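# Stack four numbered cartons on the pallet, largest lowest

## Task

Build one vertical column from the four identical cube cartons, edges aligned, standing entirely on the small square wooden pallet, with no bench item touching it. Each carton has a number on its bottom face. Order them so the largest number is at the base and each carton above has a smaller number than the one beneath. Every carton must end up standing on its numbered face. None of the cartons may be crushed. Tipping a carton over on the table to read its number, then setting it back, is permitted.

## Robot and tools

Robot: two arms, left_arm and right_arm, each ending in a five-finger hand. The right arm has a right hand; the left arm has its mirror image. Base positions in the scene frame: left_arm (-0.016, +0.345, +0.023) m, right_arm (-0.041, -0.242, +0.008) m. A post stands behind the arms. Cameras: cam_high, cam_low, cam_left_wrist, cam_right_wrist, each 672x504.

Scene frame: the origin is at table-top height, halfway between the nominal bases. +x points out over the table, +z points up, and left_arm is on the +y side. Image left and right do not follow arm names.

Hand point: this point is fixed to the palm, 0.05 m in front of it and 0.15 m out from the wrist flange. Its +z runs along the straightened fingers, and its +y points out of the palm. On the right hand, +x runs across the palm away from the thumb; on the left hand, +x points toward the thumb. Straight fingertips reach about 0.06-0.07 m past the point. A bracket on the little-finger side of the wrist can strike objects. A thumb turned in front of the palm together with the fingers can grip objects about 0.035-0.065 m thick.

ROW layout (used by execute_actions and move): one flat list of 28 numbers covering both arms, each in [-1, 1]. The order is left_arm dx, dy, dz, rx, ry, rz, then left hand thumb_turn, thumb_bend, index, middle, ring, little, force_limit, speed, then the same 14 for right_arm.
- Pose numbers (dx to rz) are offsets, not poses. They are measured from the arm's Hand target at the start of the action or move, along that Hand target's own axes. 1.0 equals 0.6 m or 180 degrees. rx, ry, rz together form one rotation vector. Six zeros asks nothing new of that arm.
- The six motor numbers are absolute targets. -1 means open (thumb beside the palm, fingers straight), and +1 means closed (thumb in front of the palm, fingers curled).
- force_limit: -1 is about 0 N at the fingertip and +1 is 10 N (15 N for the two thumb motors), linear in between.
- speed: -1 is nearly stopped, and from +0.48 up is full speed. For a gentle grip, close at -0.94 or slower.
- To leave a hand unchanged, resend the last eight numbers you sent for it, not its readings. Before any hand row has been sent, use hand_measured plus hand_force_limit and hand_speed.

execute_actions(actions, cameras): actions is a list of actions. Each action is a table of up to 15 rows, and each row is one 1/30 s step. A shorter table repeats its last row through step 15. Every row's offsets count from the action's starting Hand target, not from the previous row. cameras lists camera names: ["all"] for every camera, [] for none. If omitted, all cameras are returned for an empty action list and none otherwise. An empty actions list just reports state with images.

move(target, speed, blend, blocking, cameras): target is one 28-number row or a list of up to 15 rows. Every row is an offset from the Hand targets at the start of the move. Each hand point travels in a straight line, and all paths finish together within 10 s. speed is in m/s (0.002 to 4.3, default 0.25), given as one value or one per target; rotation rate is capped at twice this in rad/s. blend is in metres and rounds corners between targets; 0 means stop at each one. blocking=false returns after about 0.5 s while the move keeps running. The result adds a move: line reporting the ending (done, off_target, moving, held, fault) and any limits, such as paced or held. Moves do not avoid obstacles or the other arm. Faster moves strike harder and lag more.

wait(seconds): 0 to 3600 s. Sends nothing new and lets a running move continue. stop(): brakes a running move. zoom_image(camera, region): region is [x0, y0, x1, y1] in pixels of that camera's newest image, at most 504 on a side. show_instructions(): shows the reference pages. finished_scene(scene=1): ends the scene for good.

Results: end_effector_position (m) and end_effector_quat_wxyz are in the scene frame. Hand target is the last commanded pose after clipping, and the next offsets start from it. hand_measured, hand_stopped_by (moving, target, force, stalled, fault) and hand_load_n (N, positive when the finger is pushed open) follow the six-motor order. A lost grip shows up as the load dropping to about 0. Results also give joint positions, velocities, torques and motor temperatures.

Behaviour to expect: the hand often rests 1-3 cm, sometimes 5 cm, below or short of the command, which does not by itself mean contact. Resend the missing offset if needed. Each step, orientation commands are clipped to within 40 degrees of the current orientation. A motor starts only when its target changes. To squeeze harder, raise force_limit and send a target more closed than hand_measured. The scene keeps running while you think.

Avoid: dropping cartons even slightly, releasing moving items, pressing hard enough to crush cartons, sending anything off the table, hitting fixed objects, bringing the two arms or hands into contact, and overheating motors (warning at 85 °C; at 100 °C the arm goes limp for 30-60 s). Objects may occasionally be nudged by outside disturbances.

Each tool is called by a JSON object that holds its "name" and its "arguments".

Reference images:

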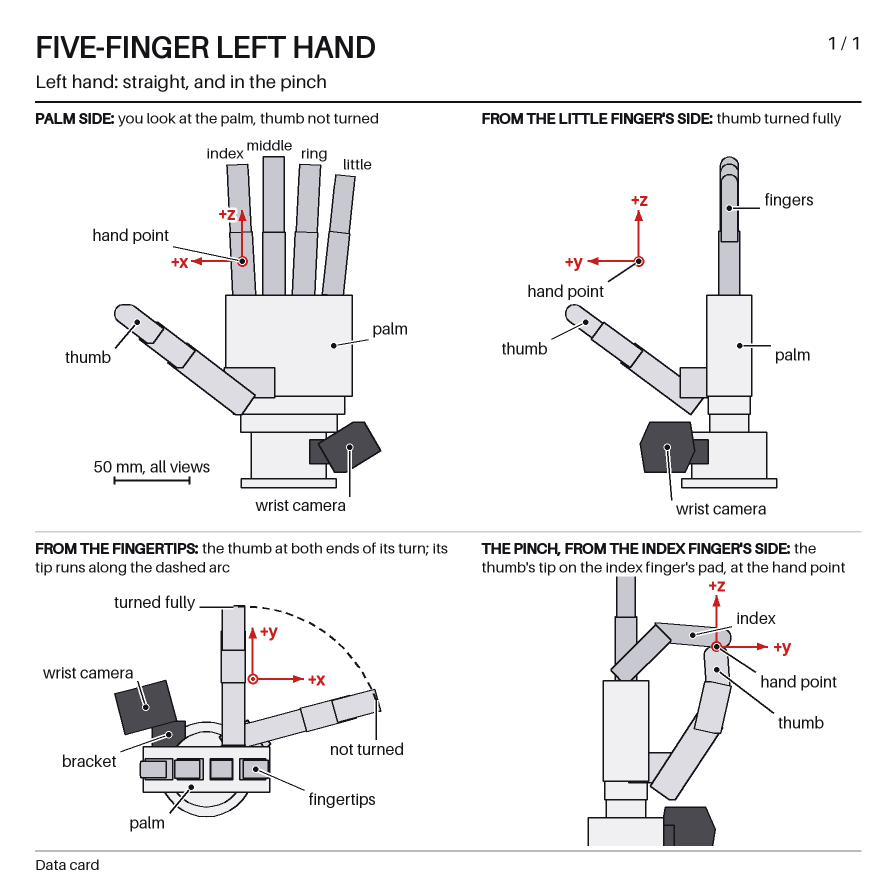

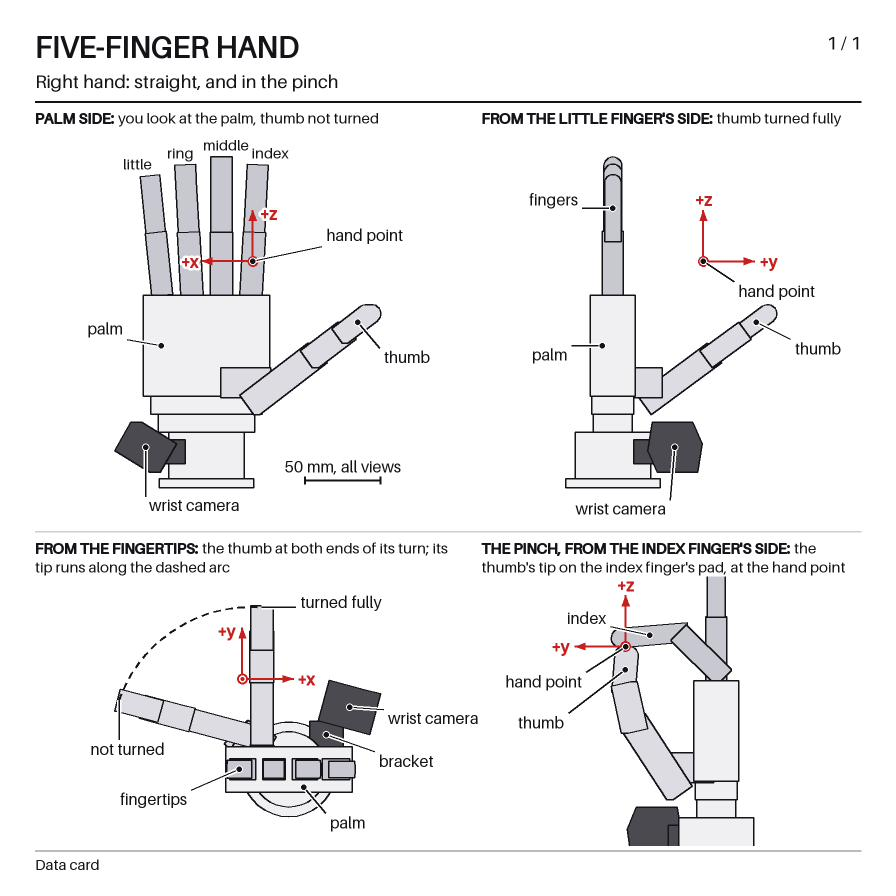

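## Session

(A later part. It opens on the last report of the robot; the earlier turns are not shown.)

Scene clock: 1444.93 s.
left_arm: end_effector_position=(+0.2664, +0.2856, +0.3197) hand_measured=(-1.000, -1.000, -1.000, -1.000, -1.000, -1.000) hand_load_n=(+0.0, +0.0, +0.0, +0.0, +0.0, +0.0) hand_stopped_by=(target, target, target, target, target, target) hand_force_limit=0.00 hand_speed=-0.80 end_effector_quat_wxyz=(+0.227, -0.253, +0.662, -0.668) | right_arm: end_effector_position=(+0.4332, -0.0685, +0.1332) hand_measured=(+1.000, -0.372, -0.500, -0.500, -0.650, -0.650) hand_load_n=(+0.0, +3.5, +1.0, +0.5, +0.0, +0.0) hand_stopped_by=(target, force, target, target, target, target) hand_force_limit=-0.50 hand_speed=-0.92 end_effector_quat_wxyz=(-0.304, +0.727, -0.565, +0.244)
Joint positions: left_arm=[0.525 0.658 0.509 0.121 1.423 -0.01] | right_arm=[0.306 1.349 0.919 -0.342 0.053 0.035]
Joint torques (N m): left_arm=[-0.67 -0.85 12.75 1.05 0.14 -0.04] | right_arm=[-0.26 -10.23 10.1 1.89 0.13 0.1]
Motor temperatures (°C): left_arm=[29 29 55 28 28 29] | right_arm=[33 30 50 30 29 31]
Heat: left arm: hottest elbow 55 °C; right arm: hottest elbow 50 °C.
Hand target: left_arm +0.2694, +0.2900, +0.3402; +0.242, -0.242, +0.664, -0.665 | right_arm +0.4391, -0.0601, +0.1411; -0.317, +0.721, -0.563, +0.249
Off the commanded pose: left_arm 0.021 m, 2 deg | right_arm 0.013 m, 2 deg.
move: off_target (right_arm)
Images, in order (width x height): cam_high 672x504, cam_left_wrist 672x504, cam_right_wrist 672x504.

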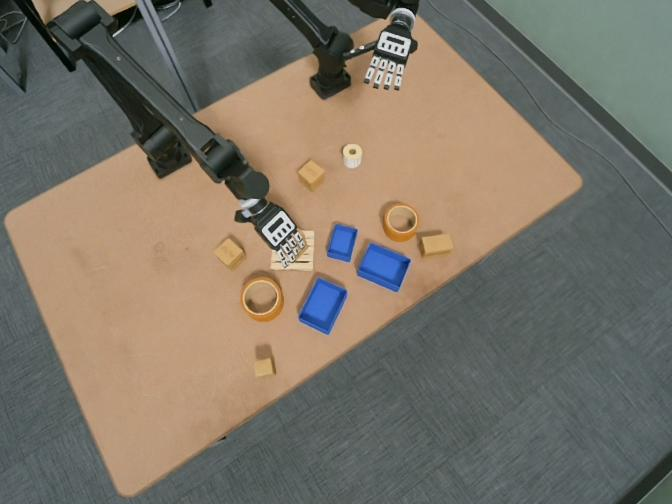

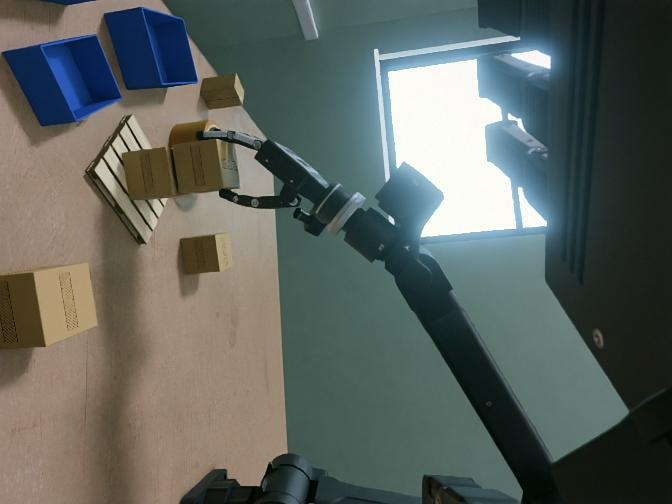

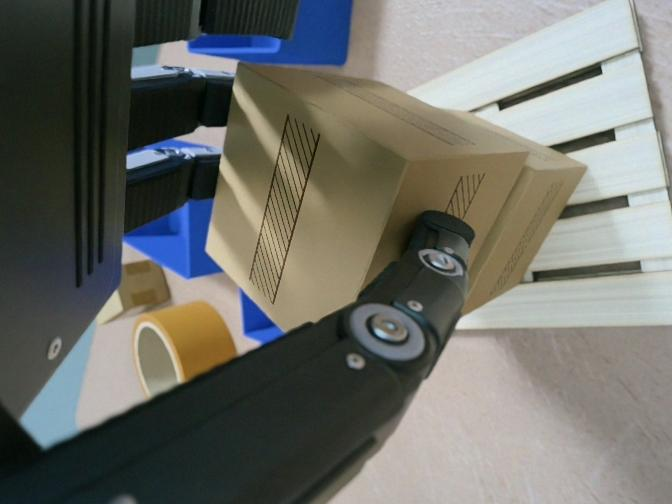

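{"name": "move", "arguments": {"target": [[0,0,0,0,0,0,-1,-1,-1,-1,-1,-1,0,-0.8,-0.0108,0.002,-0.0022,0,0,0,1,-0.2,-0.5,-0.5,-0.65,-0.65,-0.5,-0.92]], "speed": 0.03, "cameras": ["cam_right_wrist","cam_left_wrist"]}}

{"name": "zoom_image", "arguments": {"camera": "cam_right_wrist", "region": [400, 80, 620, 240]}}

{"name": "zoom_image", "arguments": {"camera": "cam_left_wrist", "region": [115, 125, 250, 215]}}

Scene clock: 1484.90 s.
left_arm: end_effector_position=(+0.2664, +0.2856, +0.3197) hand_measured=(-1.000, -1.000, -1.000, -1.000, -1.000, -1.000) hand_load_n=(+0.0, +0.0, +0.0, +0.0, +0.0, +0.0) hand_stopped_by=(target, target, target, target, target, target) hand_force_limit=0.00 hand_speed=-0.80 end_effector_quat_wxyz=(+0.227, -0.253, +0.662, -0.668) | right_arm: end_effector_position=(+0.4310, -0.0615, +0.1333) hand_measured=(+1.000, -0.372, -0.500, -0.500, -0.650, -0.650) hand_load_n=(+0.0, +3.5, +0.5, +1.0, +0.0, +0.0) hand_stopped_by=(target, force, target, target, target, target) hand_force_limit=-0.50 hand_speed=-0.92 end_effector_quat_wxyz=(-0.304, +0.728, -0.564, +0.244)
Joint positions: left_arm=[0.525 0.658 0.509 0.121 1.423 -0.01] | right_arm=[0.324 1.349 0.919 -0.342 0.065 0.046]
Joint torques (N m): left_arm=[-0.67 -0.85 12.79 1.05 0.14 -0.04] | right_arm=[-0.38 -10.58 9.96 1.94 0.16 0.12]
Motor temperatures (°C): left_arm=[29 29 55 28 28 29] | right_arm=[33 30 47 30 29 31]
Heat: left arm: hottest elbow 55 °C; right arm: hottest elbow 47 °C.
Hand target: left_arm +0.2694, +0.2900, +0.3402; +0.242, -0.242, +0.664, -0.665 | right_arm +0.4358, -0.0542, +0.1411; -0.317, +0.721, -0.563, +0.249
Off the commanded pose: left_arm 0.021 m, 2 deg | right_arm 0.012 m, 2 deg.
move: off_target (right_arm)
Images, in order (width x height): cam_left_wrist 672x504, cam_right_wrist 672x504.

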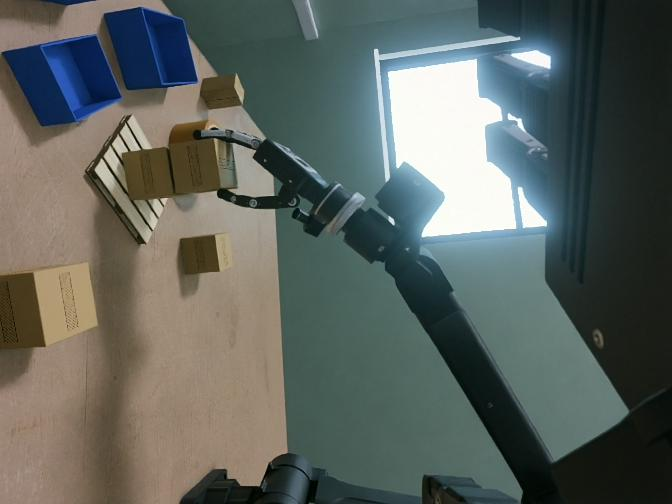

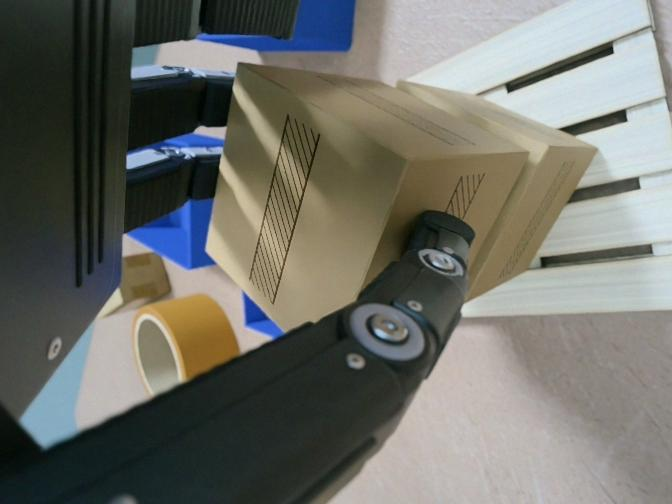

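Scaled by 2.291 from the camera's image (finer frame: 960x720).

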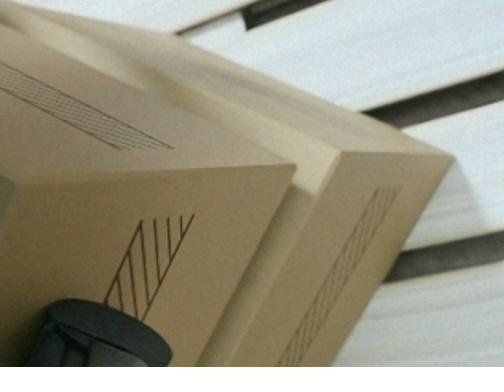

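Scaled by 3.733 from the camera's image (finer frame: 960x720).

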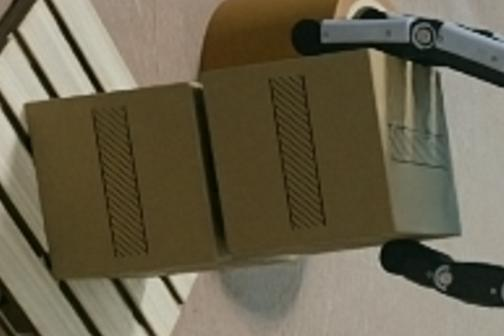

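{"name": "move", "arguments": {"target": [[0,0,0,0,0,0,-1,-1,-1,-1,-1,-1,0,-0.8,0.0167,0.0034,-0.0037,0.0047,-0.0031,0.0048,1,-0.2,-0.5,-0.5,-0.65,-0.65,-0.5,-0.92]], "speed": 0.03}}

Scene clock: 1515.67 s.
left_arm: end_effector_position=(+0.2664, +0.2856, +0.3197) hand_measured=(-1.000, -1.000, -1.000, -1.000, -1.000, -1.000) hand_load_n=(+0.0, +0.0, +0.0, +0.0, +0.0, +0.0) hand_stopped_by=(target, target, target, target, target, target) hand_force_limit=0.00 hand_speed=-0.80 end_effector_quat_wxyz=(+0.227, -0.253, +0.662, -0.668) | right_arm: end_effector_position=(+0.4277, -0.0615, +0.1274) hand_measured=(+1.000, -0.372, -0.500, -0.500, -0.650, -0.650) hand_load_n=(+0.0, +3.5, +1.0, +0.5, -0.5, +0.0) hand_stopped_by=(target, force, target, target, target, target) hand_force_limit=-0.50 hand_speed=-0.92 end_effector_quat_wxyz=(-0.312, +0.728, -0.563, +0.237)
Joint positions: left_arm=[0.525 0.658 0.509 0.121 1.423 -0.01] | right_arm=[0.315 1.347 0.897 -0.317 0.038 0.046]
Joint torques (N m): left_arm=[-0.67 -0.85 12.78 1.05 0.14 -0.04] | right_arm=[-2.49 -11.28 9.7 1.83 -0.07 0.03]
Motor temperatures (°C): left_arm=[29 29 55 28 28 29] | right_arm=[33 31 46 30 29 31]
Heat: left arm: hottest elbow 55 °C; right arm: hottest elbow 46 °C.
Hand target: left_arm +0.2694, +0.2900, +0.3402; +0.242, -0.242, +0.664, -0.665 | right_arm +0.4354, -0.0647, +0.1412; -0.327, +0.716, -0.565, +0.247
Off the commanded pose: left_arm 0.021 m, 2 deg | right_arm 0.016 m, 3 deg.
move: off_target (right_arm)

{"name": "wait", "arguments": {"seconds": 0.2, "cameras": ["cam_right_wrist","cam_left_wrist"]}}

{"name": "zoom_image", "arguments": {"camera": "cam_right_wrist", "region": [400, 80, 620, 240]}}

{"name": "zoom_image", "arguments": {"camera": "cam_left_wrist", "region": [115, 125, 250, 215]}}

Scene clock: 1519.83 s.
left_arm: end_effector_position=(+0.2664, +0.2856, +0.3197) hand_measured=(-1.000, -1.000, -1.000, -1.000, -1.000, -1.000) hand_load_n=(+0.0, +0.0, +0.0, +0.0, +0.0, +0.0) hand_stopped_by=(target, target, target, target, target, target) hand_force_limit=0.00 hand_speed=-0.80 end_effector_quat_wxyz=(+0.227, -0.253, +0.662, -0.668) | right_arm: end_effector_position=(+0.4277, -0.0615, +0.1274) hand_measured=(+1.000, -0.372, -0.500, -0.500, -0.650, -0.650) hand_load_n=(+0.0, +3.5, +1.0, +1.0, +0.0, +0.0) hand_stopped_by=(target, force, target, target, target, target) hand_force_limit=-0.50 hand_speed=-0.92 end_effector_quat_wxyz=(-0.312, +0.728, -0.563, +0.237)
Joint positions: left_arm=[0.525 0.658 0.509 0.121 1.423 -0.01] | right_arm=[0.315 1.347 0.897 -0.317 0.038 0.046]
Joint torques (N m): left_arm=[-0.67 -0.79 12.79 1.02 0.14 -0.04] | right_arm=[-2.43 -11.4 9.73 1.85 -0.08 0.07]
Motor temperatures (°C): left_arm=[29 29 56 28 28 29] | right_arm=[33 31 46 30 29 31]
Heat: left arm: hottest elbow 56 °C; right arm: hottest elbow 46 °C.
Hand target: left_arm +0.2694, +0.2900, +0.3402; +0.242, -0.242, +0.664, -0.665 | right_arm +0.4354, -0.0647, +0.1412; -0.327, +0.716, -0.565, +0.247
Off the commanded pose: left_arm 0.021 m, 2 deg | right_arm 0.016 m, 3 deg.
wait: 0.20 s; at rest from the start
Images, in order (width x height): cam_left_wrist 672x504, cam_right_wrist 672x504.

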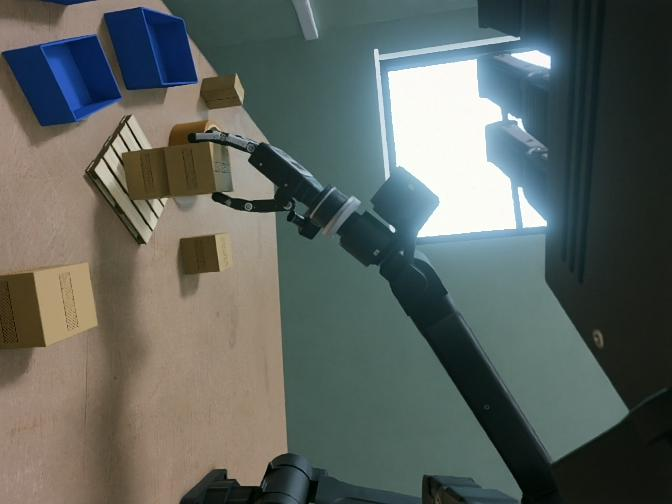

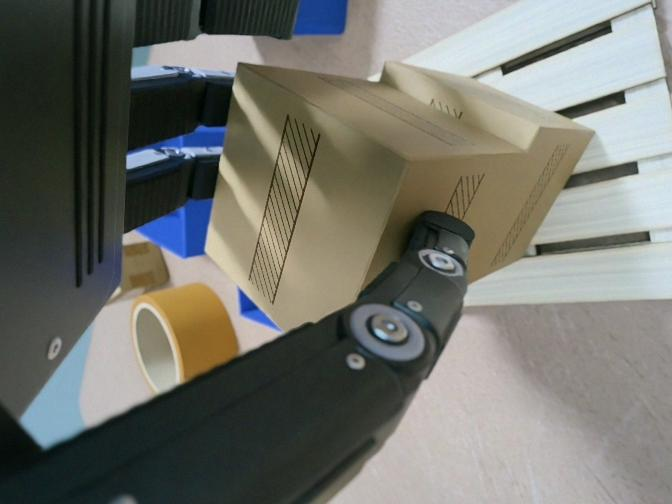

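Scaled by 2.291 from the camera's image (finer frame: 960x720).

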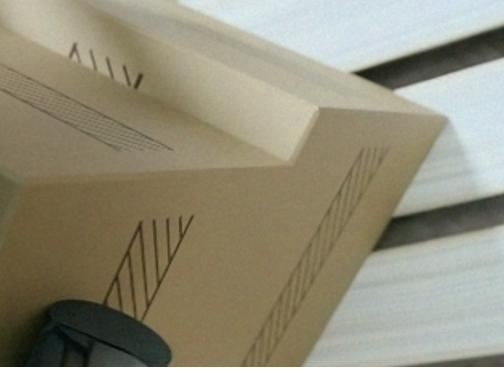

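Scaled by 3.733 from the camera's image (finer frame: 960x720).

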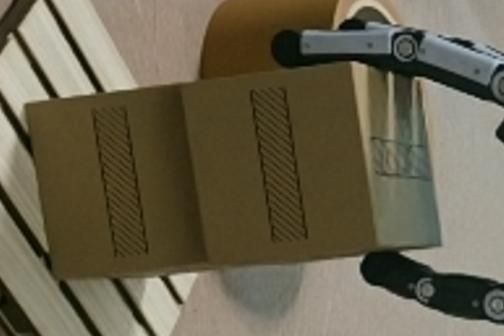

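{"name": "move", "arguments": {"target": [[0,0,0,0,0,0,-1,-1,-1,-1,-1,-1,0,-0.8,0.0,-0.0132,-0.0053,0,0,0,1,-0.2,-0.5,-0.5,-0.65,-0.65,-0.5,-0.92],[0,0,0,0,0,0,-1,-1,-1,-1,-1,-1,0,-0.8,0.0125,-0.0132,-0.0053,0,0,0,1,-0.2,-0.5,-0.5,-0.65,-0.65,-0.5,-0.92]], "speed": 0.03, "cameras": ["cam_right_wrist","cam_left_wrist"]}}

{"name": "zoom_image", "arguments": {"camera": "cam_right_wrist", "region": [400, 80, 620, 240]}}

{"name": "zoom_image", "arguments": {"camera": "cam_left_wrist", "region": [115, 125, 250, 215]}}

Scene clock: 1569.00 s.
left_arm: end_effector_position=(+0.2664, +0.2856, +0.3197) hand_measured=(-1.000, -1.000, -1.000, -1.000, -1.000, -1.000) hand_load_n=(-0.5, +0.0, +0.0, +0.0, +0.0, +0.0) hand_stopped_by=(target, target, target, target, target, target) hand_force_limit=0.00 hand_speed=-0.80 end_effector_quat_wxyz=(+0.227, -0.253, +0.662, -0.668) | right_arm: end_effector_position=(+0.4305, -0.0693, +0.1279) hand_measured=(+1.000, -0.372, -0.500, -0.500, -0.650, -0.650) hand_load_n=(+0.0, +3.5, +1.0, +0.5, +0.0, +0.0) hand_stopped_by=(target, force, target, target, target, target) hand_force_limit=-0.50 hand_speed=-0.92 end_effector_quat_wxyz=(-0.313, +0.723, -0.569, +0.235)
Joint positions: left_arm=[0.525 0.658 0.509 0.121 1.423 -0.01] | right_arm=[0.294 1.347 0.897 -0.317 0.025 0.046]
Joint torques (N m): left_arm=[-0.62 -0.85 12.79 1.03 0.14 -0.04] | right_arm=[-2.14 -11.81 11.33 1.07 -0.09 -0.08]
Motor temperatures (°C): left_arm=[29 29 56 28 28 29] | right_arm=[33 31 45 30 29 31]
Heat: left arm: hottest elbow 56 °C; right arm: hottest elbow 45 °C.
Hand target: left_arm +0.2694, +0.2900, +0.3402; +0.242, -0.242, +0.664, -0.665 | right_arm +0.4400, -0.0715, +0.1491; -0.327, +0.716, -0.566, +0.247
Off the commanded pose: left_arm 0.021 m, 2 deg | right_arm 0.023 m, 2 deg.
move: off_target (right_arm)
Images, in order (width x height): cam_left_wrist 672x504, cam_right_wrist 672x504.

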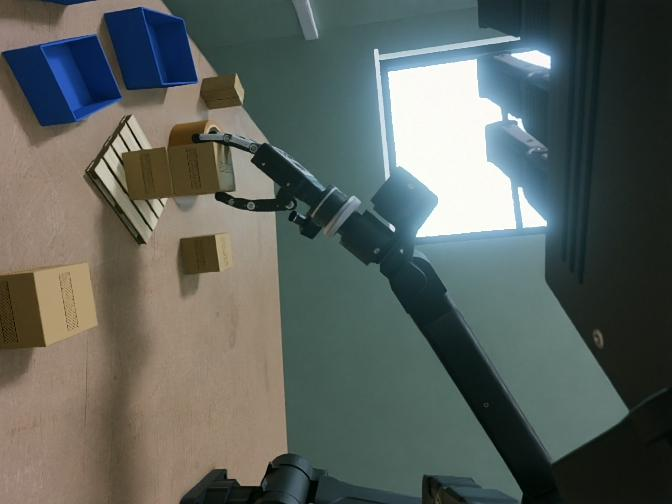

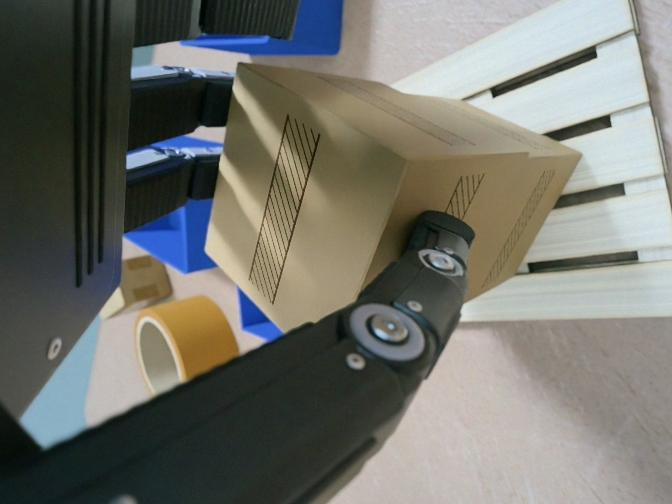

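Scaled by 2.291 from the camera's image (finer frame: 960x720).

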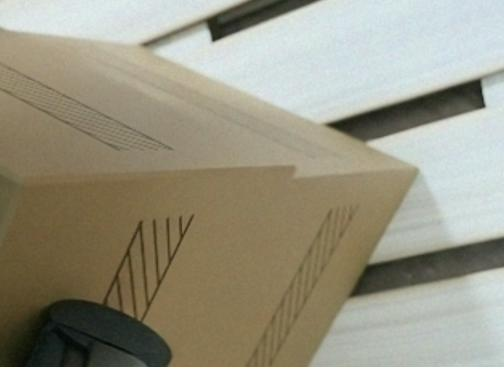

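Scaled by 3.733 from the camera's image (finer frame: 960x720).

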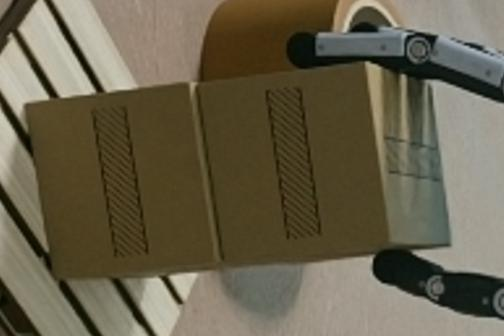

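{"name": "move", "arguments": {"target": [[0,0,0,0,0,0,-1,-1,-1,-1,-1,-1,0,-0.8,0.0,0.0211,0.0115,0,0,0,1,-0.2,-0.5,-0.5,-0.65,-0.65,-0.5,-0.92]], "speed": 0.03, "cameras": ["cam_right_wrist","cam_left_wrist"]}}

{"name": "zoom_image", "arguments": {"camera": "cam_left_wrist", "region": [115, 125, 250, 215]}}

Scene clock: 1587.40 s.
left_arm: end_effector_position=(+0.2664, +0.2856, +0.3197) hand_measured=(-1.000, -1.000, -1.000, -1.000, -1.000, -1.000) hand_load_n=(+0.0, +0.0, +0.0, +0.0, +0.0, +0.0) hand_stopped_by=(target, target, target, target, target, target) hand_force_limit=0.00 hand_speed=-0.80 end_effector_quat_wxyz=(+0.227, -0.253, +0.662, -0.668) | right_arm: end_effector_position=(+0.4317, -0.0690, +0.1273) hand_measured=(+1.000, -0.372, -0.500, -0.500, -0.650, -0.650) hand_load_n=(+0.0, +3.5, +1.0, +1.0, +0.0, +0.0) hand_stopped_by=(target, force, target, target, target, target) hand_force_limit=-0.50 hand_speed=-0.92 end_effector_quat_wxyz=(-0.318, +0.721, -0.568, +0.238)
Joint positions: left_arm=[0.525 0.658 0.509 0.121 1.423 -0.01] | right_arm=[0.294 1.346 0.889 -0.297 0.025 0.046]
Joint torques (N m): left_arm=[-0.67 -0.91 12.81 1.05 0.14 -0.03] | right_arm=[-2.2 -10.87 9.4 1.83 -0.07 -0.08]
Motor temperatures (°C): left_arm=[29 29 56 28 28 29] | right_arm=[33 31 45 30 29 31]
Heat: left arm: hottest elbow 56 °C; right arm: hottest elbow 45 °C.
Hand target: left_arm +0.2694, +0.2900, +0.3402; +0.242, -0.242, +0.664, -0.665 | right_arm +0.4368, -0.0721, +0.1350; -0.327, +0.716, -0.566, +0.247
Off the commanded pose: left_arm 0.021 m, 2 deg | right_arm 0.010 m, 2 deg.
move: done
Images, in order (width x height): cam_left_wrist 672x504, cam_right_wrist 672x504.

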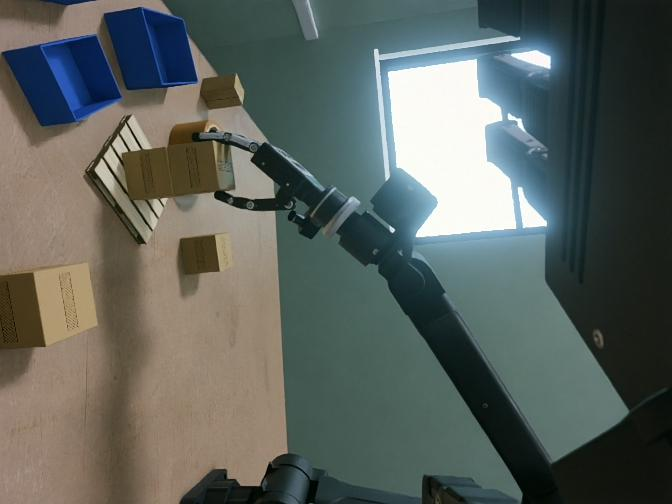

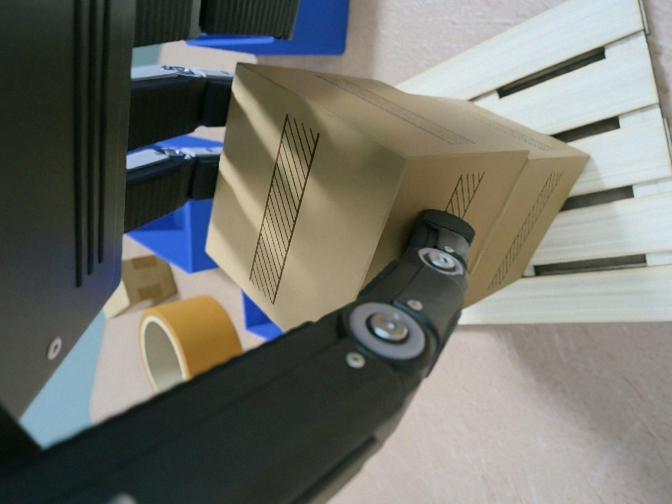

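Scaled by 3.733 from the camera's image (finer frame: 960x720).

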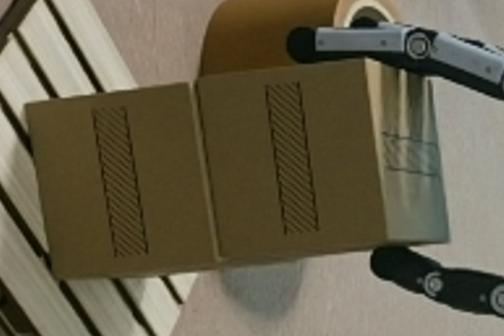

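{"name": "move", "arguments": {"target": [[0,0,0,0,0,0,-1,-1,-1,-1,-1,-1,0,-0.8,-0.02,0.0030,-0.0010,0,0,0,1,-0.2,-0.5,-0.5,-0.65,-0.65,-0.5,-0.92]], "speed": 0.03, "cameras": ["cam_right_wrist","cam_left_wrist"]}}

{"name": "zoom_image", "arguments": {"camera": "cam_left_wrist", "region": [115, 125, 250, 215]}}

{"name": "zoom_image", "arguments": {"camera": "cam_right_wrist", "region": [400, 80, 620, 240]}}

Scene clock: 1594.90 s.
left_arm: end_effector_position=(+0.2664, +0.2856, +0.3197) hand_measured=(-1.000, -1.000, -1.000, -1.000, -1.000, -1.000) hand_load_n=(-0.5, +0.0, +0.0, -0.5, +0.0, +0.0) hand_stopped_by=(target, target, target, target, target, target) hand_force_limit=0.00 hand_speed=-0.80 end_effector_quat_wxyz=(+0.227, -0.253, +0.662, -0.668) | right_arm: end_effector_position=(+0.4319, -0.0681, +0.1273) hand_measured=(+1.000, -0.372, -0.500, -0.500, -0.650, -0.650) hand_load_n=(+0.0, +3.0, +0.5, +1.5, +0.0, +0.0) hand_stopped_by=(target, force, target, target, target, target) hand_force_limit=-0.50 hand_speed=-0.92 end_effector_quat_wxyz=(-0.315, +0.720, -0.568, +0.244)
Joint positions: left_arm=[0.525 0.658 0.509 0.121 1.423 -0.01] | right_arm=[0.302 1.345 0.887 -0.293 0.043 0.05]
Joint torques (N m): left_arm=[-0.67 -0.85 12.79 1.03 0.14 -0.03] | right_arm=[-0.15 -10.87 9.25 1.68 0.11 0.11]
Motor temperatures (°C): left_arm=[29 29 56 28 28 29] | right_arm=[33 31 46 30 29 31]
Heat: left arm: hottest elbow 56 °C; right arm: hottest elbow 46 °C.
Hand target: left_arm +0.2694, +0.2900, +0.3402; +0.242, -0.242, +0.664, -0.665 | right_arm +0.4323, -0.0608, +0.1344; -0.327, +0.716, -0.566, +0.247
Off the commanded pose: left_arm 0.021 m, 2 deg | right_arm 0.010 m, 1 deg.
move: done
Images, in order (width x height): cam_left_wrist 672x504, cam_right_wrist 672x504.

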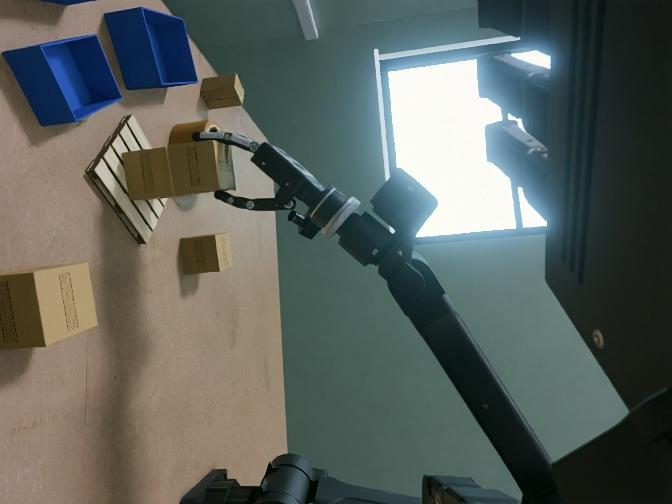

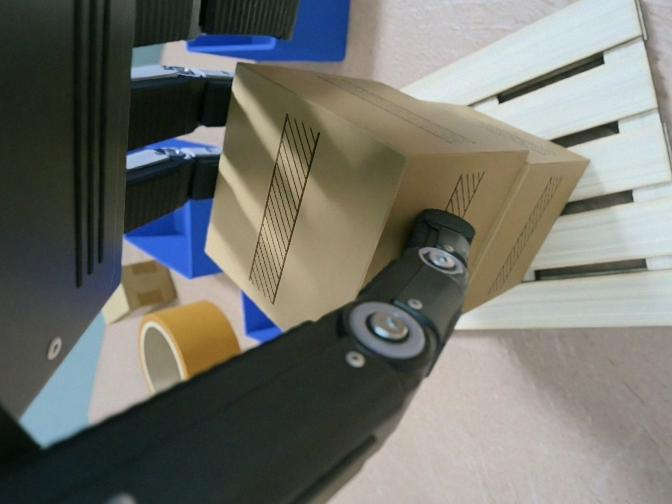

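Scaled by 3.733 from the camera's image (finer frame: 960x720).

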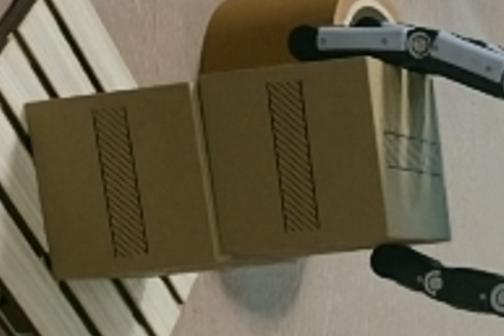

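Scaled by 2.291 from the camera's image (finer frame: 960x720).

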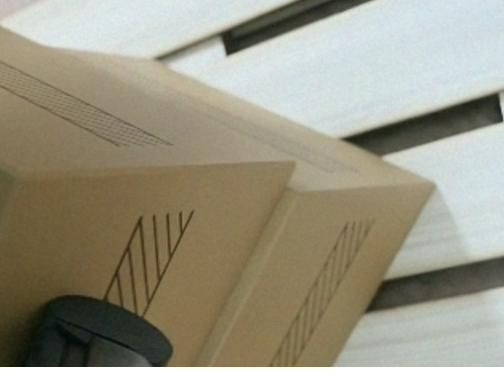

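{"name": "move", "arguments": {"target": [[0,0,0,0,0,0,-1,-1,-1,-1,-1,-1,0,-0.8,-0.0055,0.0017,-0.0018,0,0,0,1,-0.2,-0.5,-0.5,-0.65,-0.65,-0.5,-0.92]], "speed": 0.03, "cameras": ["cam_right_wrist","cam_left_wrist"]}}

{"name": "zoom_image", "arguments": {"camera": "cam_left_wrist", "region": [115, 125, 250, 215]}}

{"name": "zoom_image", "arguments": {"camera": "cam_right_wrist", "region": [400, 80, 620, 240]}}

Scene clock: 1611.73 s.
left_arm: end_effector_position=(+0.2664, +0.2856, +0.3197) hand_measured=(-1.000, -1.000, -1.000, -1.000, -1.000, -1.000) hand_load_n=(+0.0, +0.0, +0.0, +0.0, +0.0, +0.0) hand_stopped_by=(target, target, target, target, target, target) hand_force_limit=0.00 hand_speed=-0.80 end_effector_quat_wxyz=(+0.227, -0.253, +0.662, -0.668) | right_arm: end_effector_position=(+0.4299, -0.0656, +0.1272) hand_measured=(+1.000, -0.372, -0.500, -0.500, -0.650, -0.650) hand_load_n=(+0.0, +3.5, +0.5, +1.0, +0.0, +0.0) hand_stopped_by=(target, force, target, target, target, target) hand_force_limit=-0.50 hand_speed=-0.92 end_effector_quat_wxyz=(-0.315, +0.720, -0.568, +0.245)
Joint positions: left_arm=[0.525 0.658 0.509 0.121 1.423 -0.01] | right_arm=[0.31 1.342 0.884 -0.293 0.05 0.055]
Joint torques (N m): left_arm=[-0.56 -0.79 12.81 1.03 0.14 -0.04] | right_arm=[-0.38 -10.7 9.21 1.66 0.09 0.11]
Motor temperatures (°C): left_arm=[29 29 56 28 28 29] | right_arm=[33 31 46 30 29 31]
Heat: left arm: hottest elbow 56 °C; right arm: hottest elbow 46 °C.
Hand target: left_arm +0.2694, +0.2900, +0.3402; +0.242, -0.242, +0.664, -0.665 | right_arm +0.4301, -0.0578, +0.1342; -0.327, +0.716, -0.566, +0.247
Off the commanded pose: left_arm 0.021 m, 2 deg | right_arm 0.011 m, 1 deg.
move: off_target (right_arm)
Images, in order (width x height): cam_left_wrist 672x504, cam_right_wrist 672x504.

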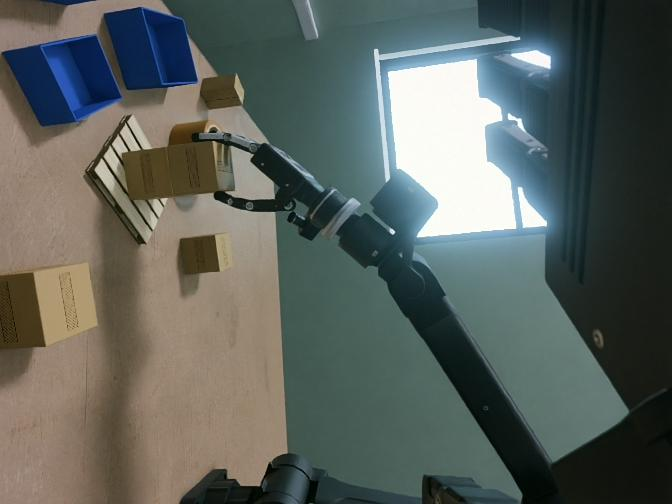

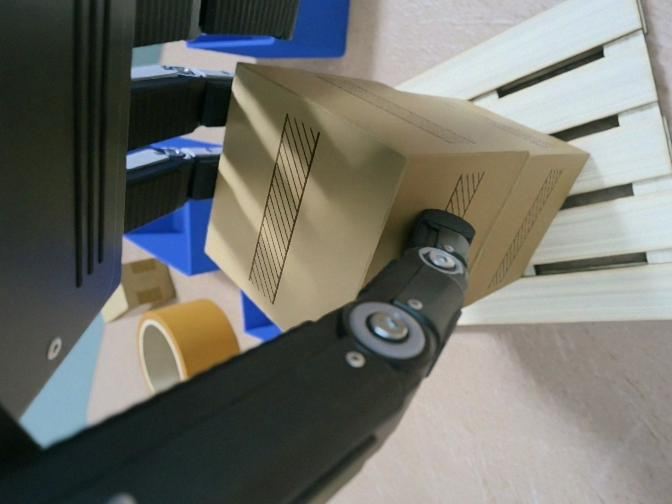

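Scaled by 3.733 from the camera's image (finer frame: 960x720).

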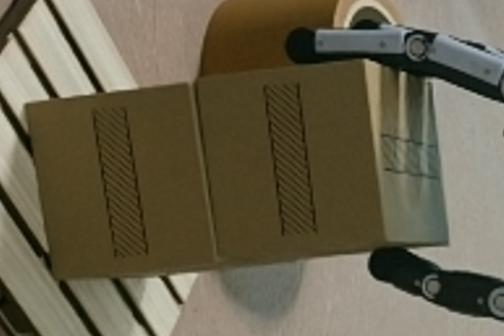

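Scaled by 2.291 from the camera's image (finer frame: 960x720).

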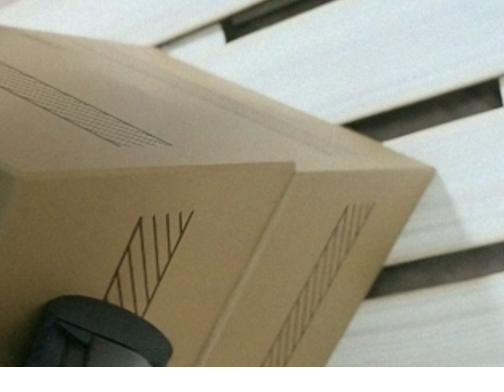

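{"name": "move", "arguments": {"target": [[0,0,0,0,0,0,-1,-1,-1,-1,-1,-1,0,-0.8,0,0.0037,0.0034,0,0,0,1,-0.2,-0.5,-0.5,-0.65,-0.65,-0.5,-0.92]], "speed": 0.03, "cameras": ["cam_left_wrist"]}}

{"name": "zoom_image", "arguments": {"camera": "cam_left_wrist", "region": [115, 125, 250, 215]}}

Scene clock: 1616.40 s.
left_arm: end_effector_position=(+0.2664, +0.2856, +0.3197) hand_measured=(-1.000, -1.000, -1.000, -1.000, -1.000, -1.000) hand_load_n=(+0.0, +0.0, +0.0, +0.0, +0.0, +0.0) hand_stopped_by=(target, target, target, target, target, target) hand_force_limit=0.00 hand_speed=-0.80 end_effector_quat_wxyz=(+0.227, -0.253, +0.662, -0.668) | right_arm: end_effector_position=(+0.4301, -0.0655, +0.1271) hand_measured=(+1.000, -0.372, -0.500, -0.500, -0.650, -0.650) hand_load_n=(+0.0, +3.0, +0.5, +1.5, +0.0, +0.0) hand_stopped_by=(target, force, target, target, target, target) hand_force_limit=-0.50 hand_speed=-0.92 end_effector_quat_wxyz=(-0.317, +0.719, -0.568, +0.246)
Joint positions: left_arm=[0.525 0.658 0.509 0.121 1.423 -0.01] | right_arm=[0.31 1.34 0.88 -0.286 0.05 0.055]
Joint torques (N m): left_arm=[-0.73 -0.97 12.77 1.06 0.14 -0.05] | right_arm=[-0.09 -10.46 9.14 1.76 0.09 0.11]
Motor temperatures (°C): left_arm=[28 29 56 28 28 29] | right_arm=[33 31 46 30 29 31]
Heat: left arm: hottest elbow 56 °C; right arm: hottest elbow 46 °C.
Hand target: left_arm +0.2694, +0.2900, +0.3402; +0.242, -0.242, +0.664, -0.665 | right_arm +0.4301, -0.0578, +0.1313; -0.327, +0.716, -0.565, +0.247
Off the commanded pose: left_arm 0.021 m, 2 deg | right_arm 0.009 m, 1 deg.
move: done

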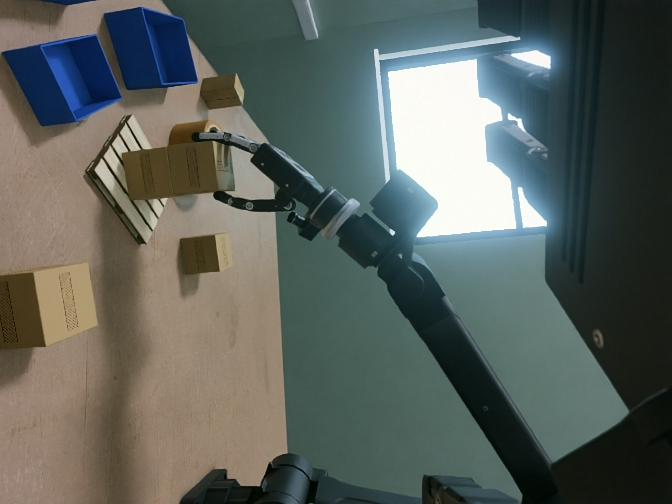

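Scaled by 3.733 from the camera's image (finer frame: 960x720).

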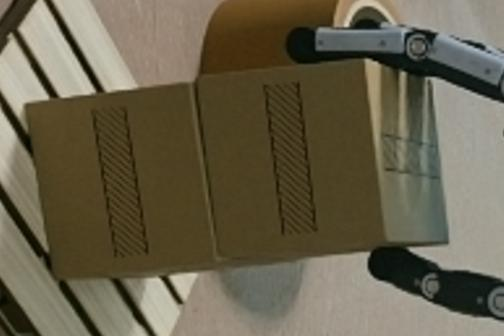

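{"name": "move", "arguments": {"target": [[0,0,0,0,0,0,-1,-1,-1,-1,-1,-1,0,-0.8,0,0.0025,0.0022,0,0,0,1,-0.2,-0.5,-0.5,-0.65,-0.65,-0.5,-0.92]], "speed": 0.03}}

{"name": "move", "arguments": {"target": [[0,0,0,0,0,0,-1,-1,-1,-1,-1,-1,0,-0.8,0,0,0,0,0,0,1,-0.8,-0.5,-0.5,-0.65,-0.65,-0.5,-0.88]], "cameras": ["cam_right_wrist","cam_left_wrist"]}}

{"name": "zoom_image", "arguments": {"camera": "cam_left_wrist", "region": [115, 125, 250, 215]}}

{"name": "zoom_image", "arguments": {"camera": "cam_right_wrist", "region": [400, 80, 620, 240]}}

Scene clock: 1624.13 s.
left_arm: end_effector_position=(+0.2664, +0.2856, +0.3197) hand_measured=(-1.000, -1.000, -1.000, -1.000, -1.000, -1.000) hand_load_n=(+0.0, -0.5, +0.0, +0.0, +0.0, +0.0) hand_stopped_by=(target, target, target, target, target, target) hand_force_limit=0.00 hand_speed=-0.80 end_effector_quat_wxyz=(+0.227, -0.253, +0.662, -0.668) | right_arm: end_effector_position=(+0.4307, -0.0654, +0.1270) hand_measured=(+1.000, -0.372, -0.500, -0.500, -0.650, -0.650) hand_load_n=(+0.0, +3.5, +0.5, +1.5, +0.0, +0.0) hand_stopped_by=(target, force, target, target, target, target) hand_force_limit=-0.50 hand_speed=-0.92 end_effector_quat_wxyz=(-0.319, +0.718, -0.567, +0.247)
Joint positions: left_arm=[0.525 0.658 0.509 0.121 1.423 -0.01] | right_arm=[0.31 1.34 0.878 -0.28 0.05 0.055]
Joint torques (N m): left_arm=[-0.79 -0.73 12.81 1.03 0.14 -0.04] | right_arm=[-0.32 -10.17 9.06 1.84 0.11 0.11]
Motor temperatures (°C): left_arm=[28 29 56 28 28 29] | right_arm=[33 31 45 30 29 31]
Heat: left arm: hottest elbow 56 °C; right arm: hottest elbow 45 °C.
Hand target: left_arm +0.2694, +0.2900, +0.3402; +0.242, -0.242, +0.664, -0.665 | right_arm +0.4300, -0.0578, +0.1293; -0.327, +0.716, -0.566, +0.247
Off the commanded pose: left_arm 0.021 m, 2 deg | right_arm 0.008 m, 1 deg.
move: done

Scene clock: 1626.87 s.
left_arm: end_effector_position=(+0.2664, +0.2856, +0.3197) hand_measured=(-1.000, -1.000, -1.000, -1.000, -1.000, -1.000) hand_load_n=(-0.5, +0.0, +0.0, +0.0, +0.0, +0.0) hand_stopped_by=(target, target, target, target, target, target) hand_force_limit=0.00 hand_speed=-0.80 end_effector_quat_wxyz=(+0.227, -0.253, +0.662, -0.668) | right_arm: end_effector_position=(+0.4284, -0.0652, +0.1242) hand_measured=(+1.000, -0.800, -0.500, -0.500, -0.650, -0.650) hand_load_n=(+0.0, +0.0, +0.0, +0.0, +0.0, +0.0) hand_stopped_by=(target, target, target, target, target, target) hand_force_limit=-0.50 hand_speed=-0.88 end_effector_quat_wxyz=(-0.317, +0.719, -0.568, +0.245)
Joint positions: left_arm=[0.525 0.658 0.509 0.121 1.423 -0.01] | right_arm=[0.311 1.34 0.872 -0.278 0.05 0.056]
Joint torques (N m): left_arm=[-0.56 -0.85 12.78 1.05 0.14 -0.03] | right_arm=[-0.38 -10.05 9.43 1.72 0.09 0.09]
Motor temperatures (°C): left_arm=[28 29 56 28 28 29] | right_arm=[33 31 46 30 29 31]
Heat: left arm: hottest elbow 56 °C; right arm: hottest elbow 46 °C.
Hand target: left_arm +0.2694, +0.2900, +0.3402; +0.242, -0.242, +0.664, -0.665 | right_arm +0.4300, -0.0577, +0.1292; -0.327, +0.716, -0.565, +0.247
Off the commanded pose: left_arm 0.021 m, 2 deg | right_arm 0.009 m, 1 deg.
move: done
Images, in order (width x height): cam_left_wrist 672x504, cam_right_wrist 672x504.

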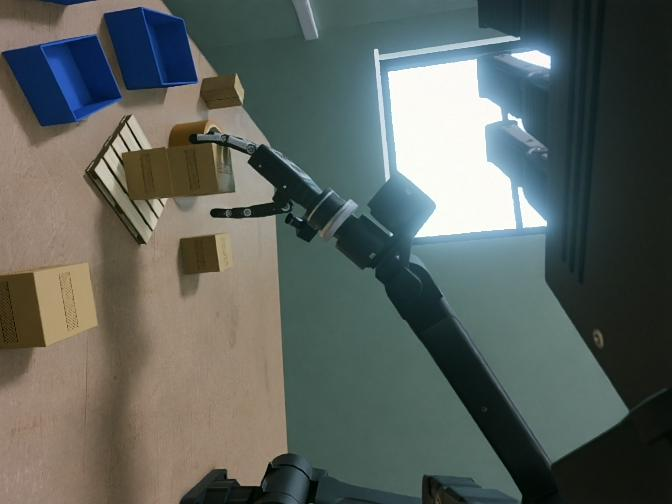

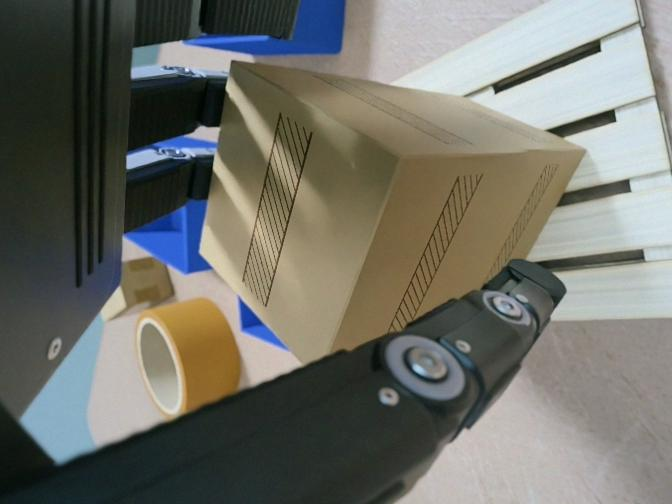

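Scaled by 3.733 from the camera's image (finer frame: 960x720).

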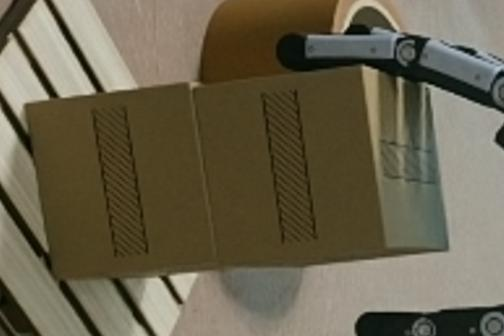

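Scaled by 2.291 from the camera's image (finer frame: 960x720).

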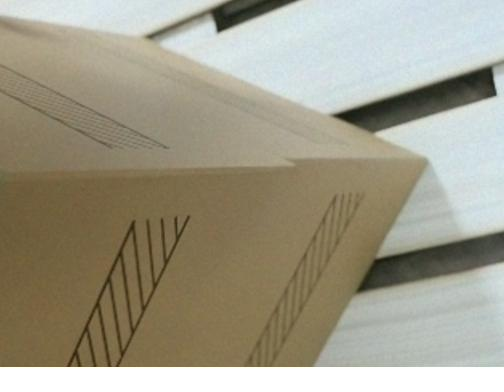

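{"name": "move", "arguments": {"target": [[0,0,0,0,0,0,-1,-1,-1,-1,-1,-1,0,-0.8,0,0,0,0,0,0,1,-1,-1,-1,-1,-1,-0.5,-0.7]]}}

{"name": "move", "arguments": {"target": [[0,0,0,0,0,0,-1,-1,-1,-1,-1,-1,0,-0.8,0,-0.0306,0.0048,0,0,0,1,-1,-1,-1,-1,-1,-0.5,-0.7]], "speed": 0.04, "cameras": ["cam_right_wrist","cam_left_wrist"]}}

Scene clock: 1634.30 s.
left_arm: end_effector_position=(+0.2664, +0.2856, +0.3197) hand_measured=(-1.000, -1.000, -1.000, -1.000, -1.000, -1.000) hand_load_n=(-0.5, +0.0, +0.0, +0.0, +0.0, +0.0) hand_stopped_by=(target, target, target, target, target, target) hand_force_limit=0.00 hand_speed=-0.80 end_effector_quat_wxyz=(+0.227, -0.253, +0.662, -0.668) | right_arm: end_effector_position=(+0.4284, -0.0652, +0.1242) hand_measured=(+1.000, -1.000, -1.000, -1.000, -1.000, -1.000) hand_load_n=(+0.0, +0.0, +0.0, +0.0, +0.0, +0.0) hand_stopped_by=(target, target, target, target, target, target) hand_force_limit=-0.50 hand_speed=-0.70 end_effector_quat_wxyz=(-0.317, +0.719, -0.568, +0.245)
Joint positions: left_arm=[0.525 0.658 0.509 0.121 1.423 -0.01] | right_arm=[0.311 1.34 0.872 -0.278 0.05 0.056]
Joint torques (N m): left_arm=[-0.56 -0.85 12.79 1.07 0.14 -0.03] | right_arm=[-0.26 -10.23 9.48 1.74 0.08 0.09]
Motor temperatures (°C): left_arm=[28 29 57 28 28 29] | right_arm=[33 31 46 30 29 31]
Heat: left arm: hottest elbow 57 °C; right arm: hottest elbow 46 °C.
Hand target: left_arm +0.2694, +0.2900, +0.3402; +0.242, -0.242, +0.664, -0.665 | right_arm +0.4300, -0.0578, +0.1292; -0.327, +0.716, -0.566, +0.247
Off the commanded pose: left_arm 0.021 m, 2 deg | right_arm 0.009 m, 1 deg.
move: done

Scene clock: 1635.23 s.
left_arm: end_effector_position=(+0.2664, +0.2856, +0.3197) hand_measured=(-1.000, -1.000, -1.000, -1.000, -1.000, -1.000) hand_load_n=(-0.5, +0.0, +0.0, +0.0, +0.0, +0.0) hand_stopped_by=(target, target, target, target, target, target) hand_force_limit=0.00 hand_speed=-0.80 end_effector_quat_wxyz=(+0.227, -0.253, +0.662, -0.668) | right_arm: end_effector_position=(+0.4270, -0.0657, +0.1195) hand_measured=(+1.000, -1.000, -1.000, -1.000, -1.000, -1.000) hand_load_n=(+0.0, +0.0, +0.0, +0.0, +0.0, +0.0) hand_stopped_by=(target, target, target, target, target, target) hand_force_limit=-0.50 hand_speed=-0.70 end_effector_quat_wxyz=(-0.310, +0.722, -0.570, +0.240)
Joint positions: left_arm=[0.525 0.658 0.509 0.121 1.423 -0.01] | right_arm=[0.311 1.351 0.877 -0.293 0.05 0.056]
Joint torques (N m): left_arm=[-0.67 -0.85 12.78 1.06 0.14 -0.04] | right_arm=[-0.79 -9.58 13.34 0.96 -0.03 0.08]
Motor temperatures (°C): left_arm=[28 29 57 28 28 29] | right_arm=[33 31 46 30 29 31]
Heat: left arm: hottest elbow 57 °C; right arm: hottest elbow 46 °C.
Hand target: left_arm +0.2694, +0.2900, +0.3402; +0.242, -0.242, +0.664, -0.665 | right_arm +0.4440, -0.0545, +0.1411; -0.327, +0.716, -0.566, +0.247
Off the commanded pose: left_arm 0.021 m, 2 deg | right_arm 0.030 m, 2 deg.
move: off_target (right_arm)
Images, in order (width x height): cam_left_wrist 672x504, cam_right_wrist 672x504.

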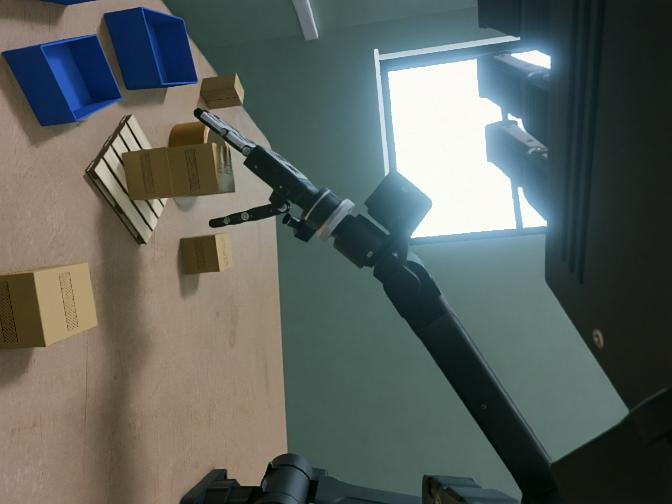

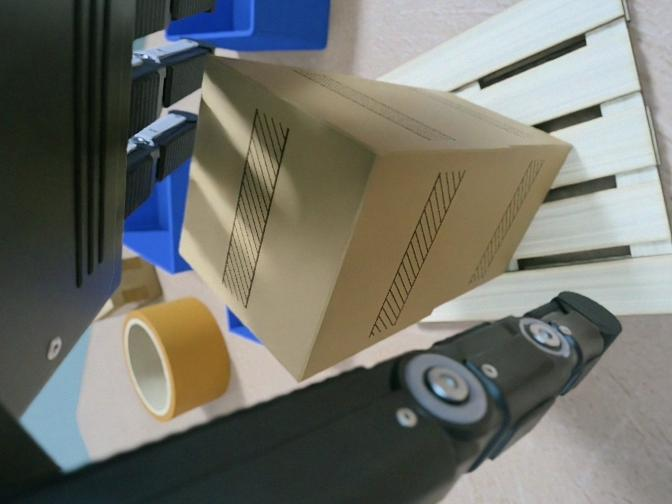

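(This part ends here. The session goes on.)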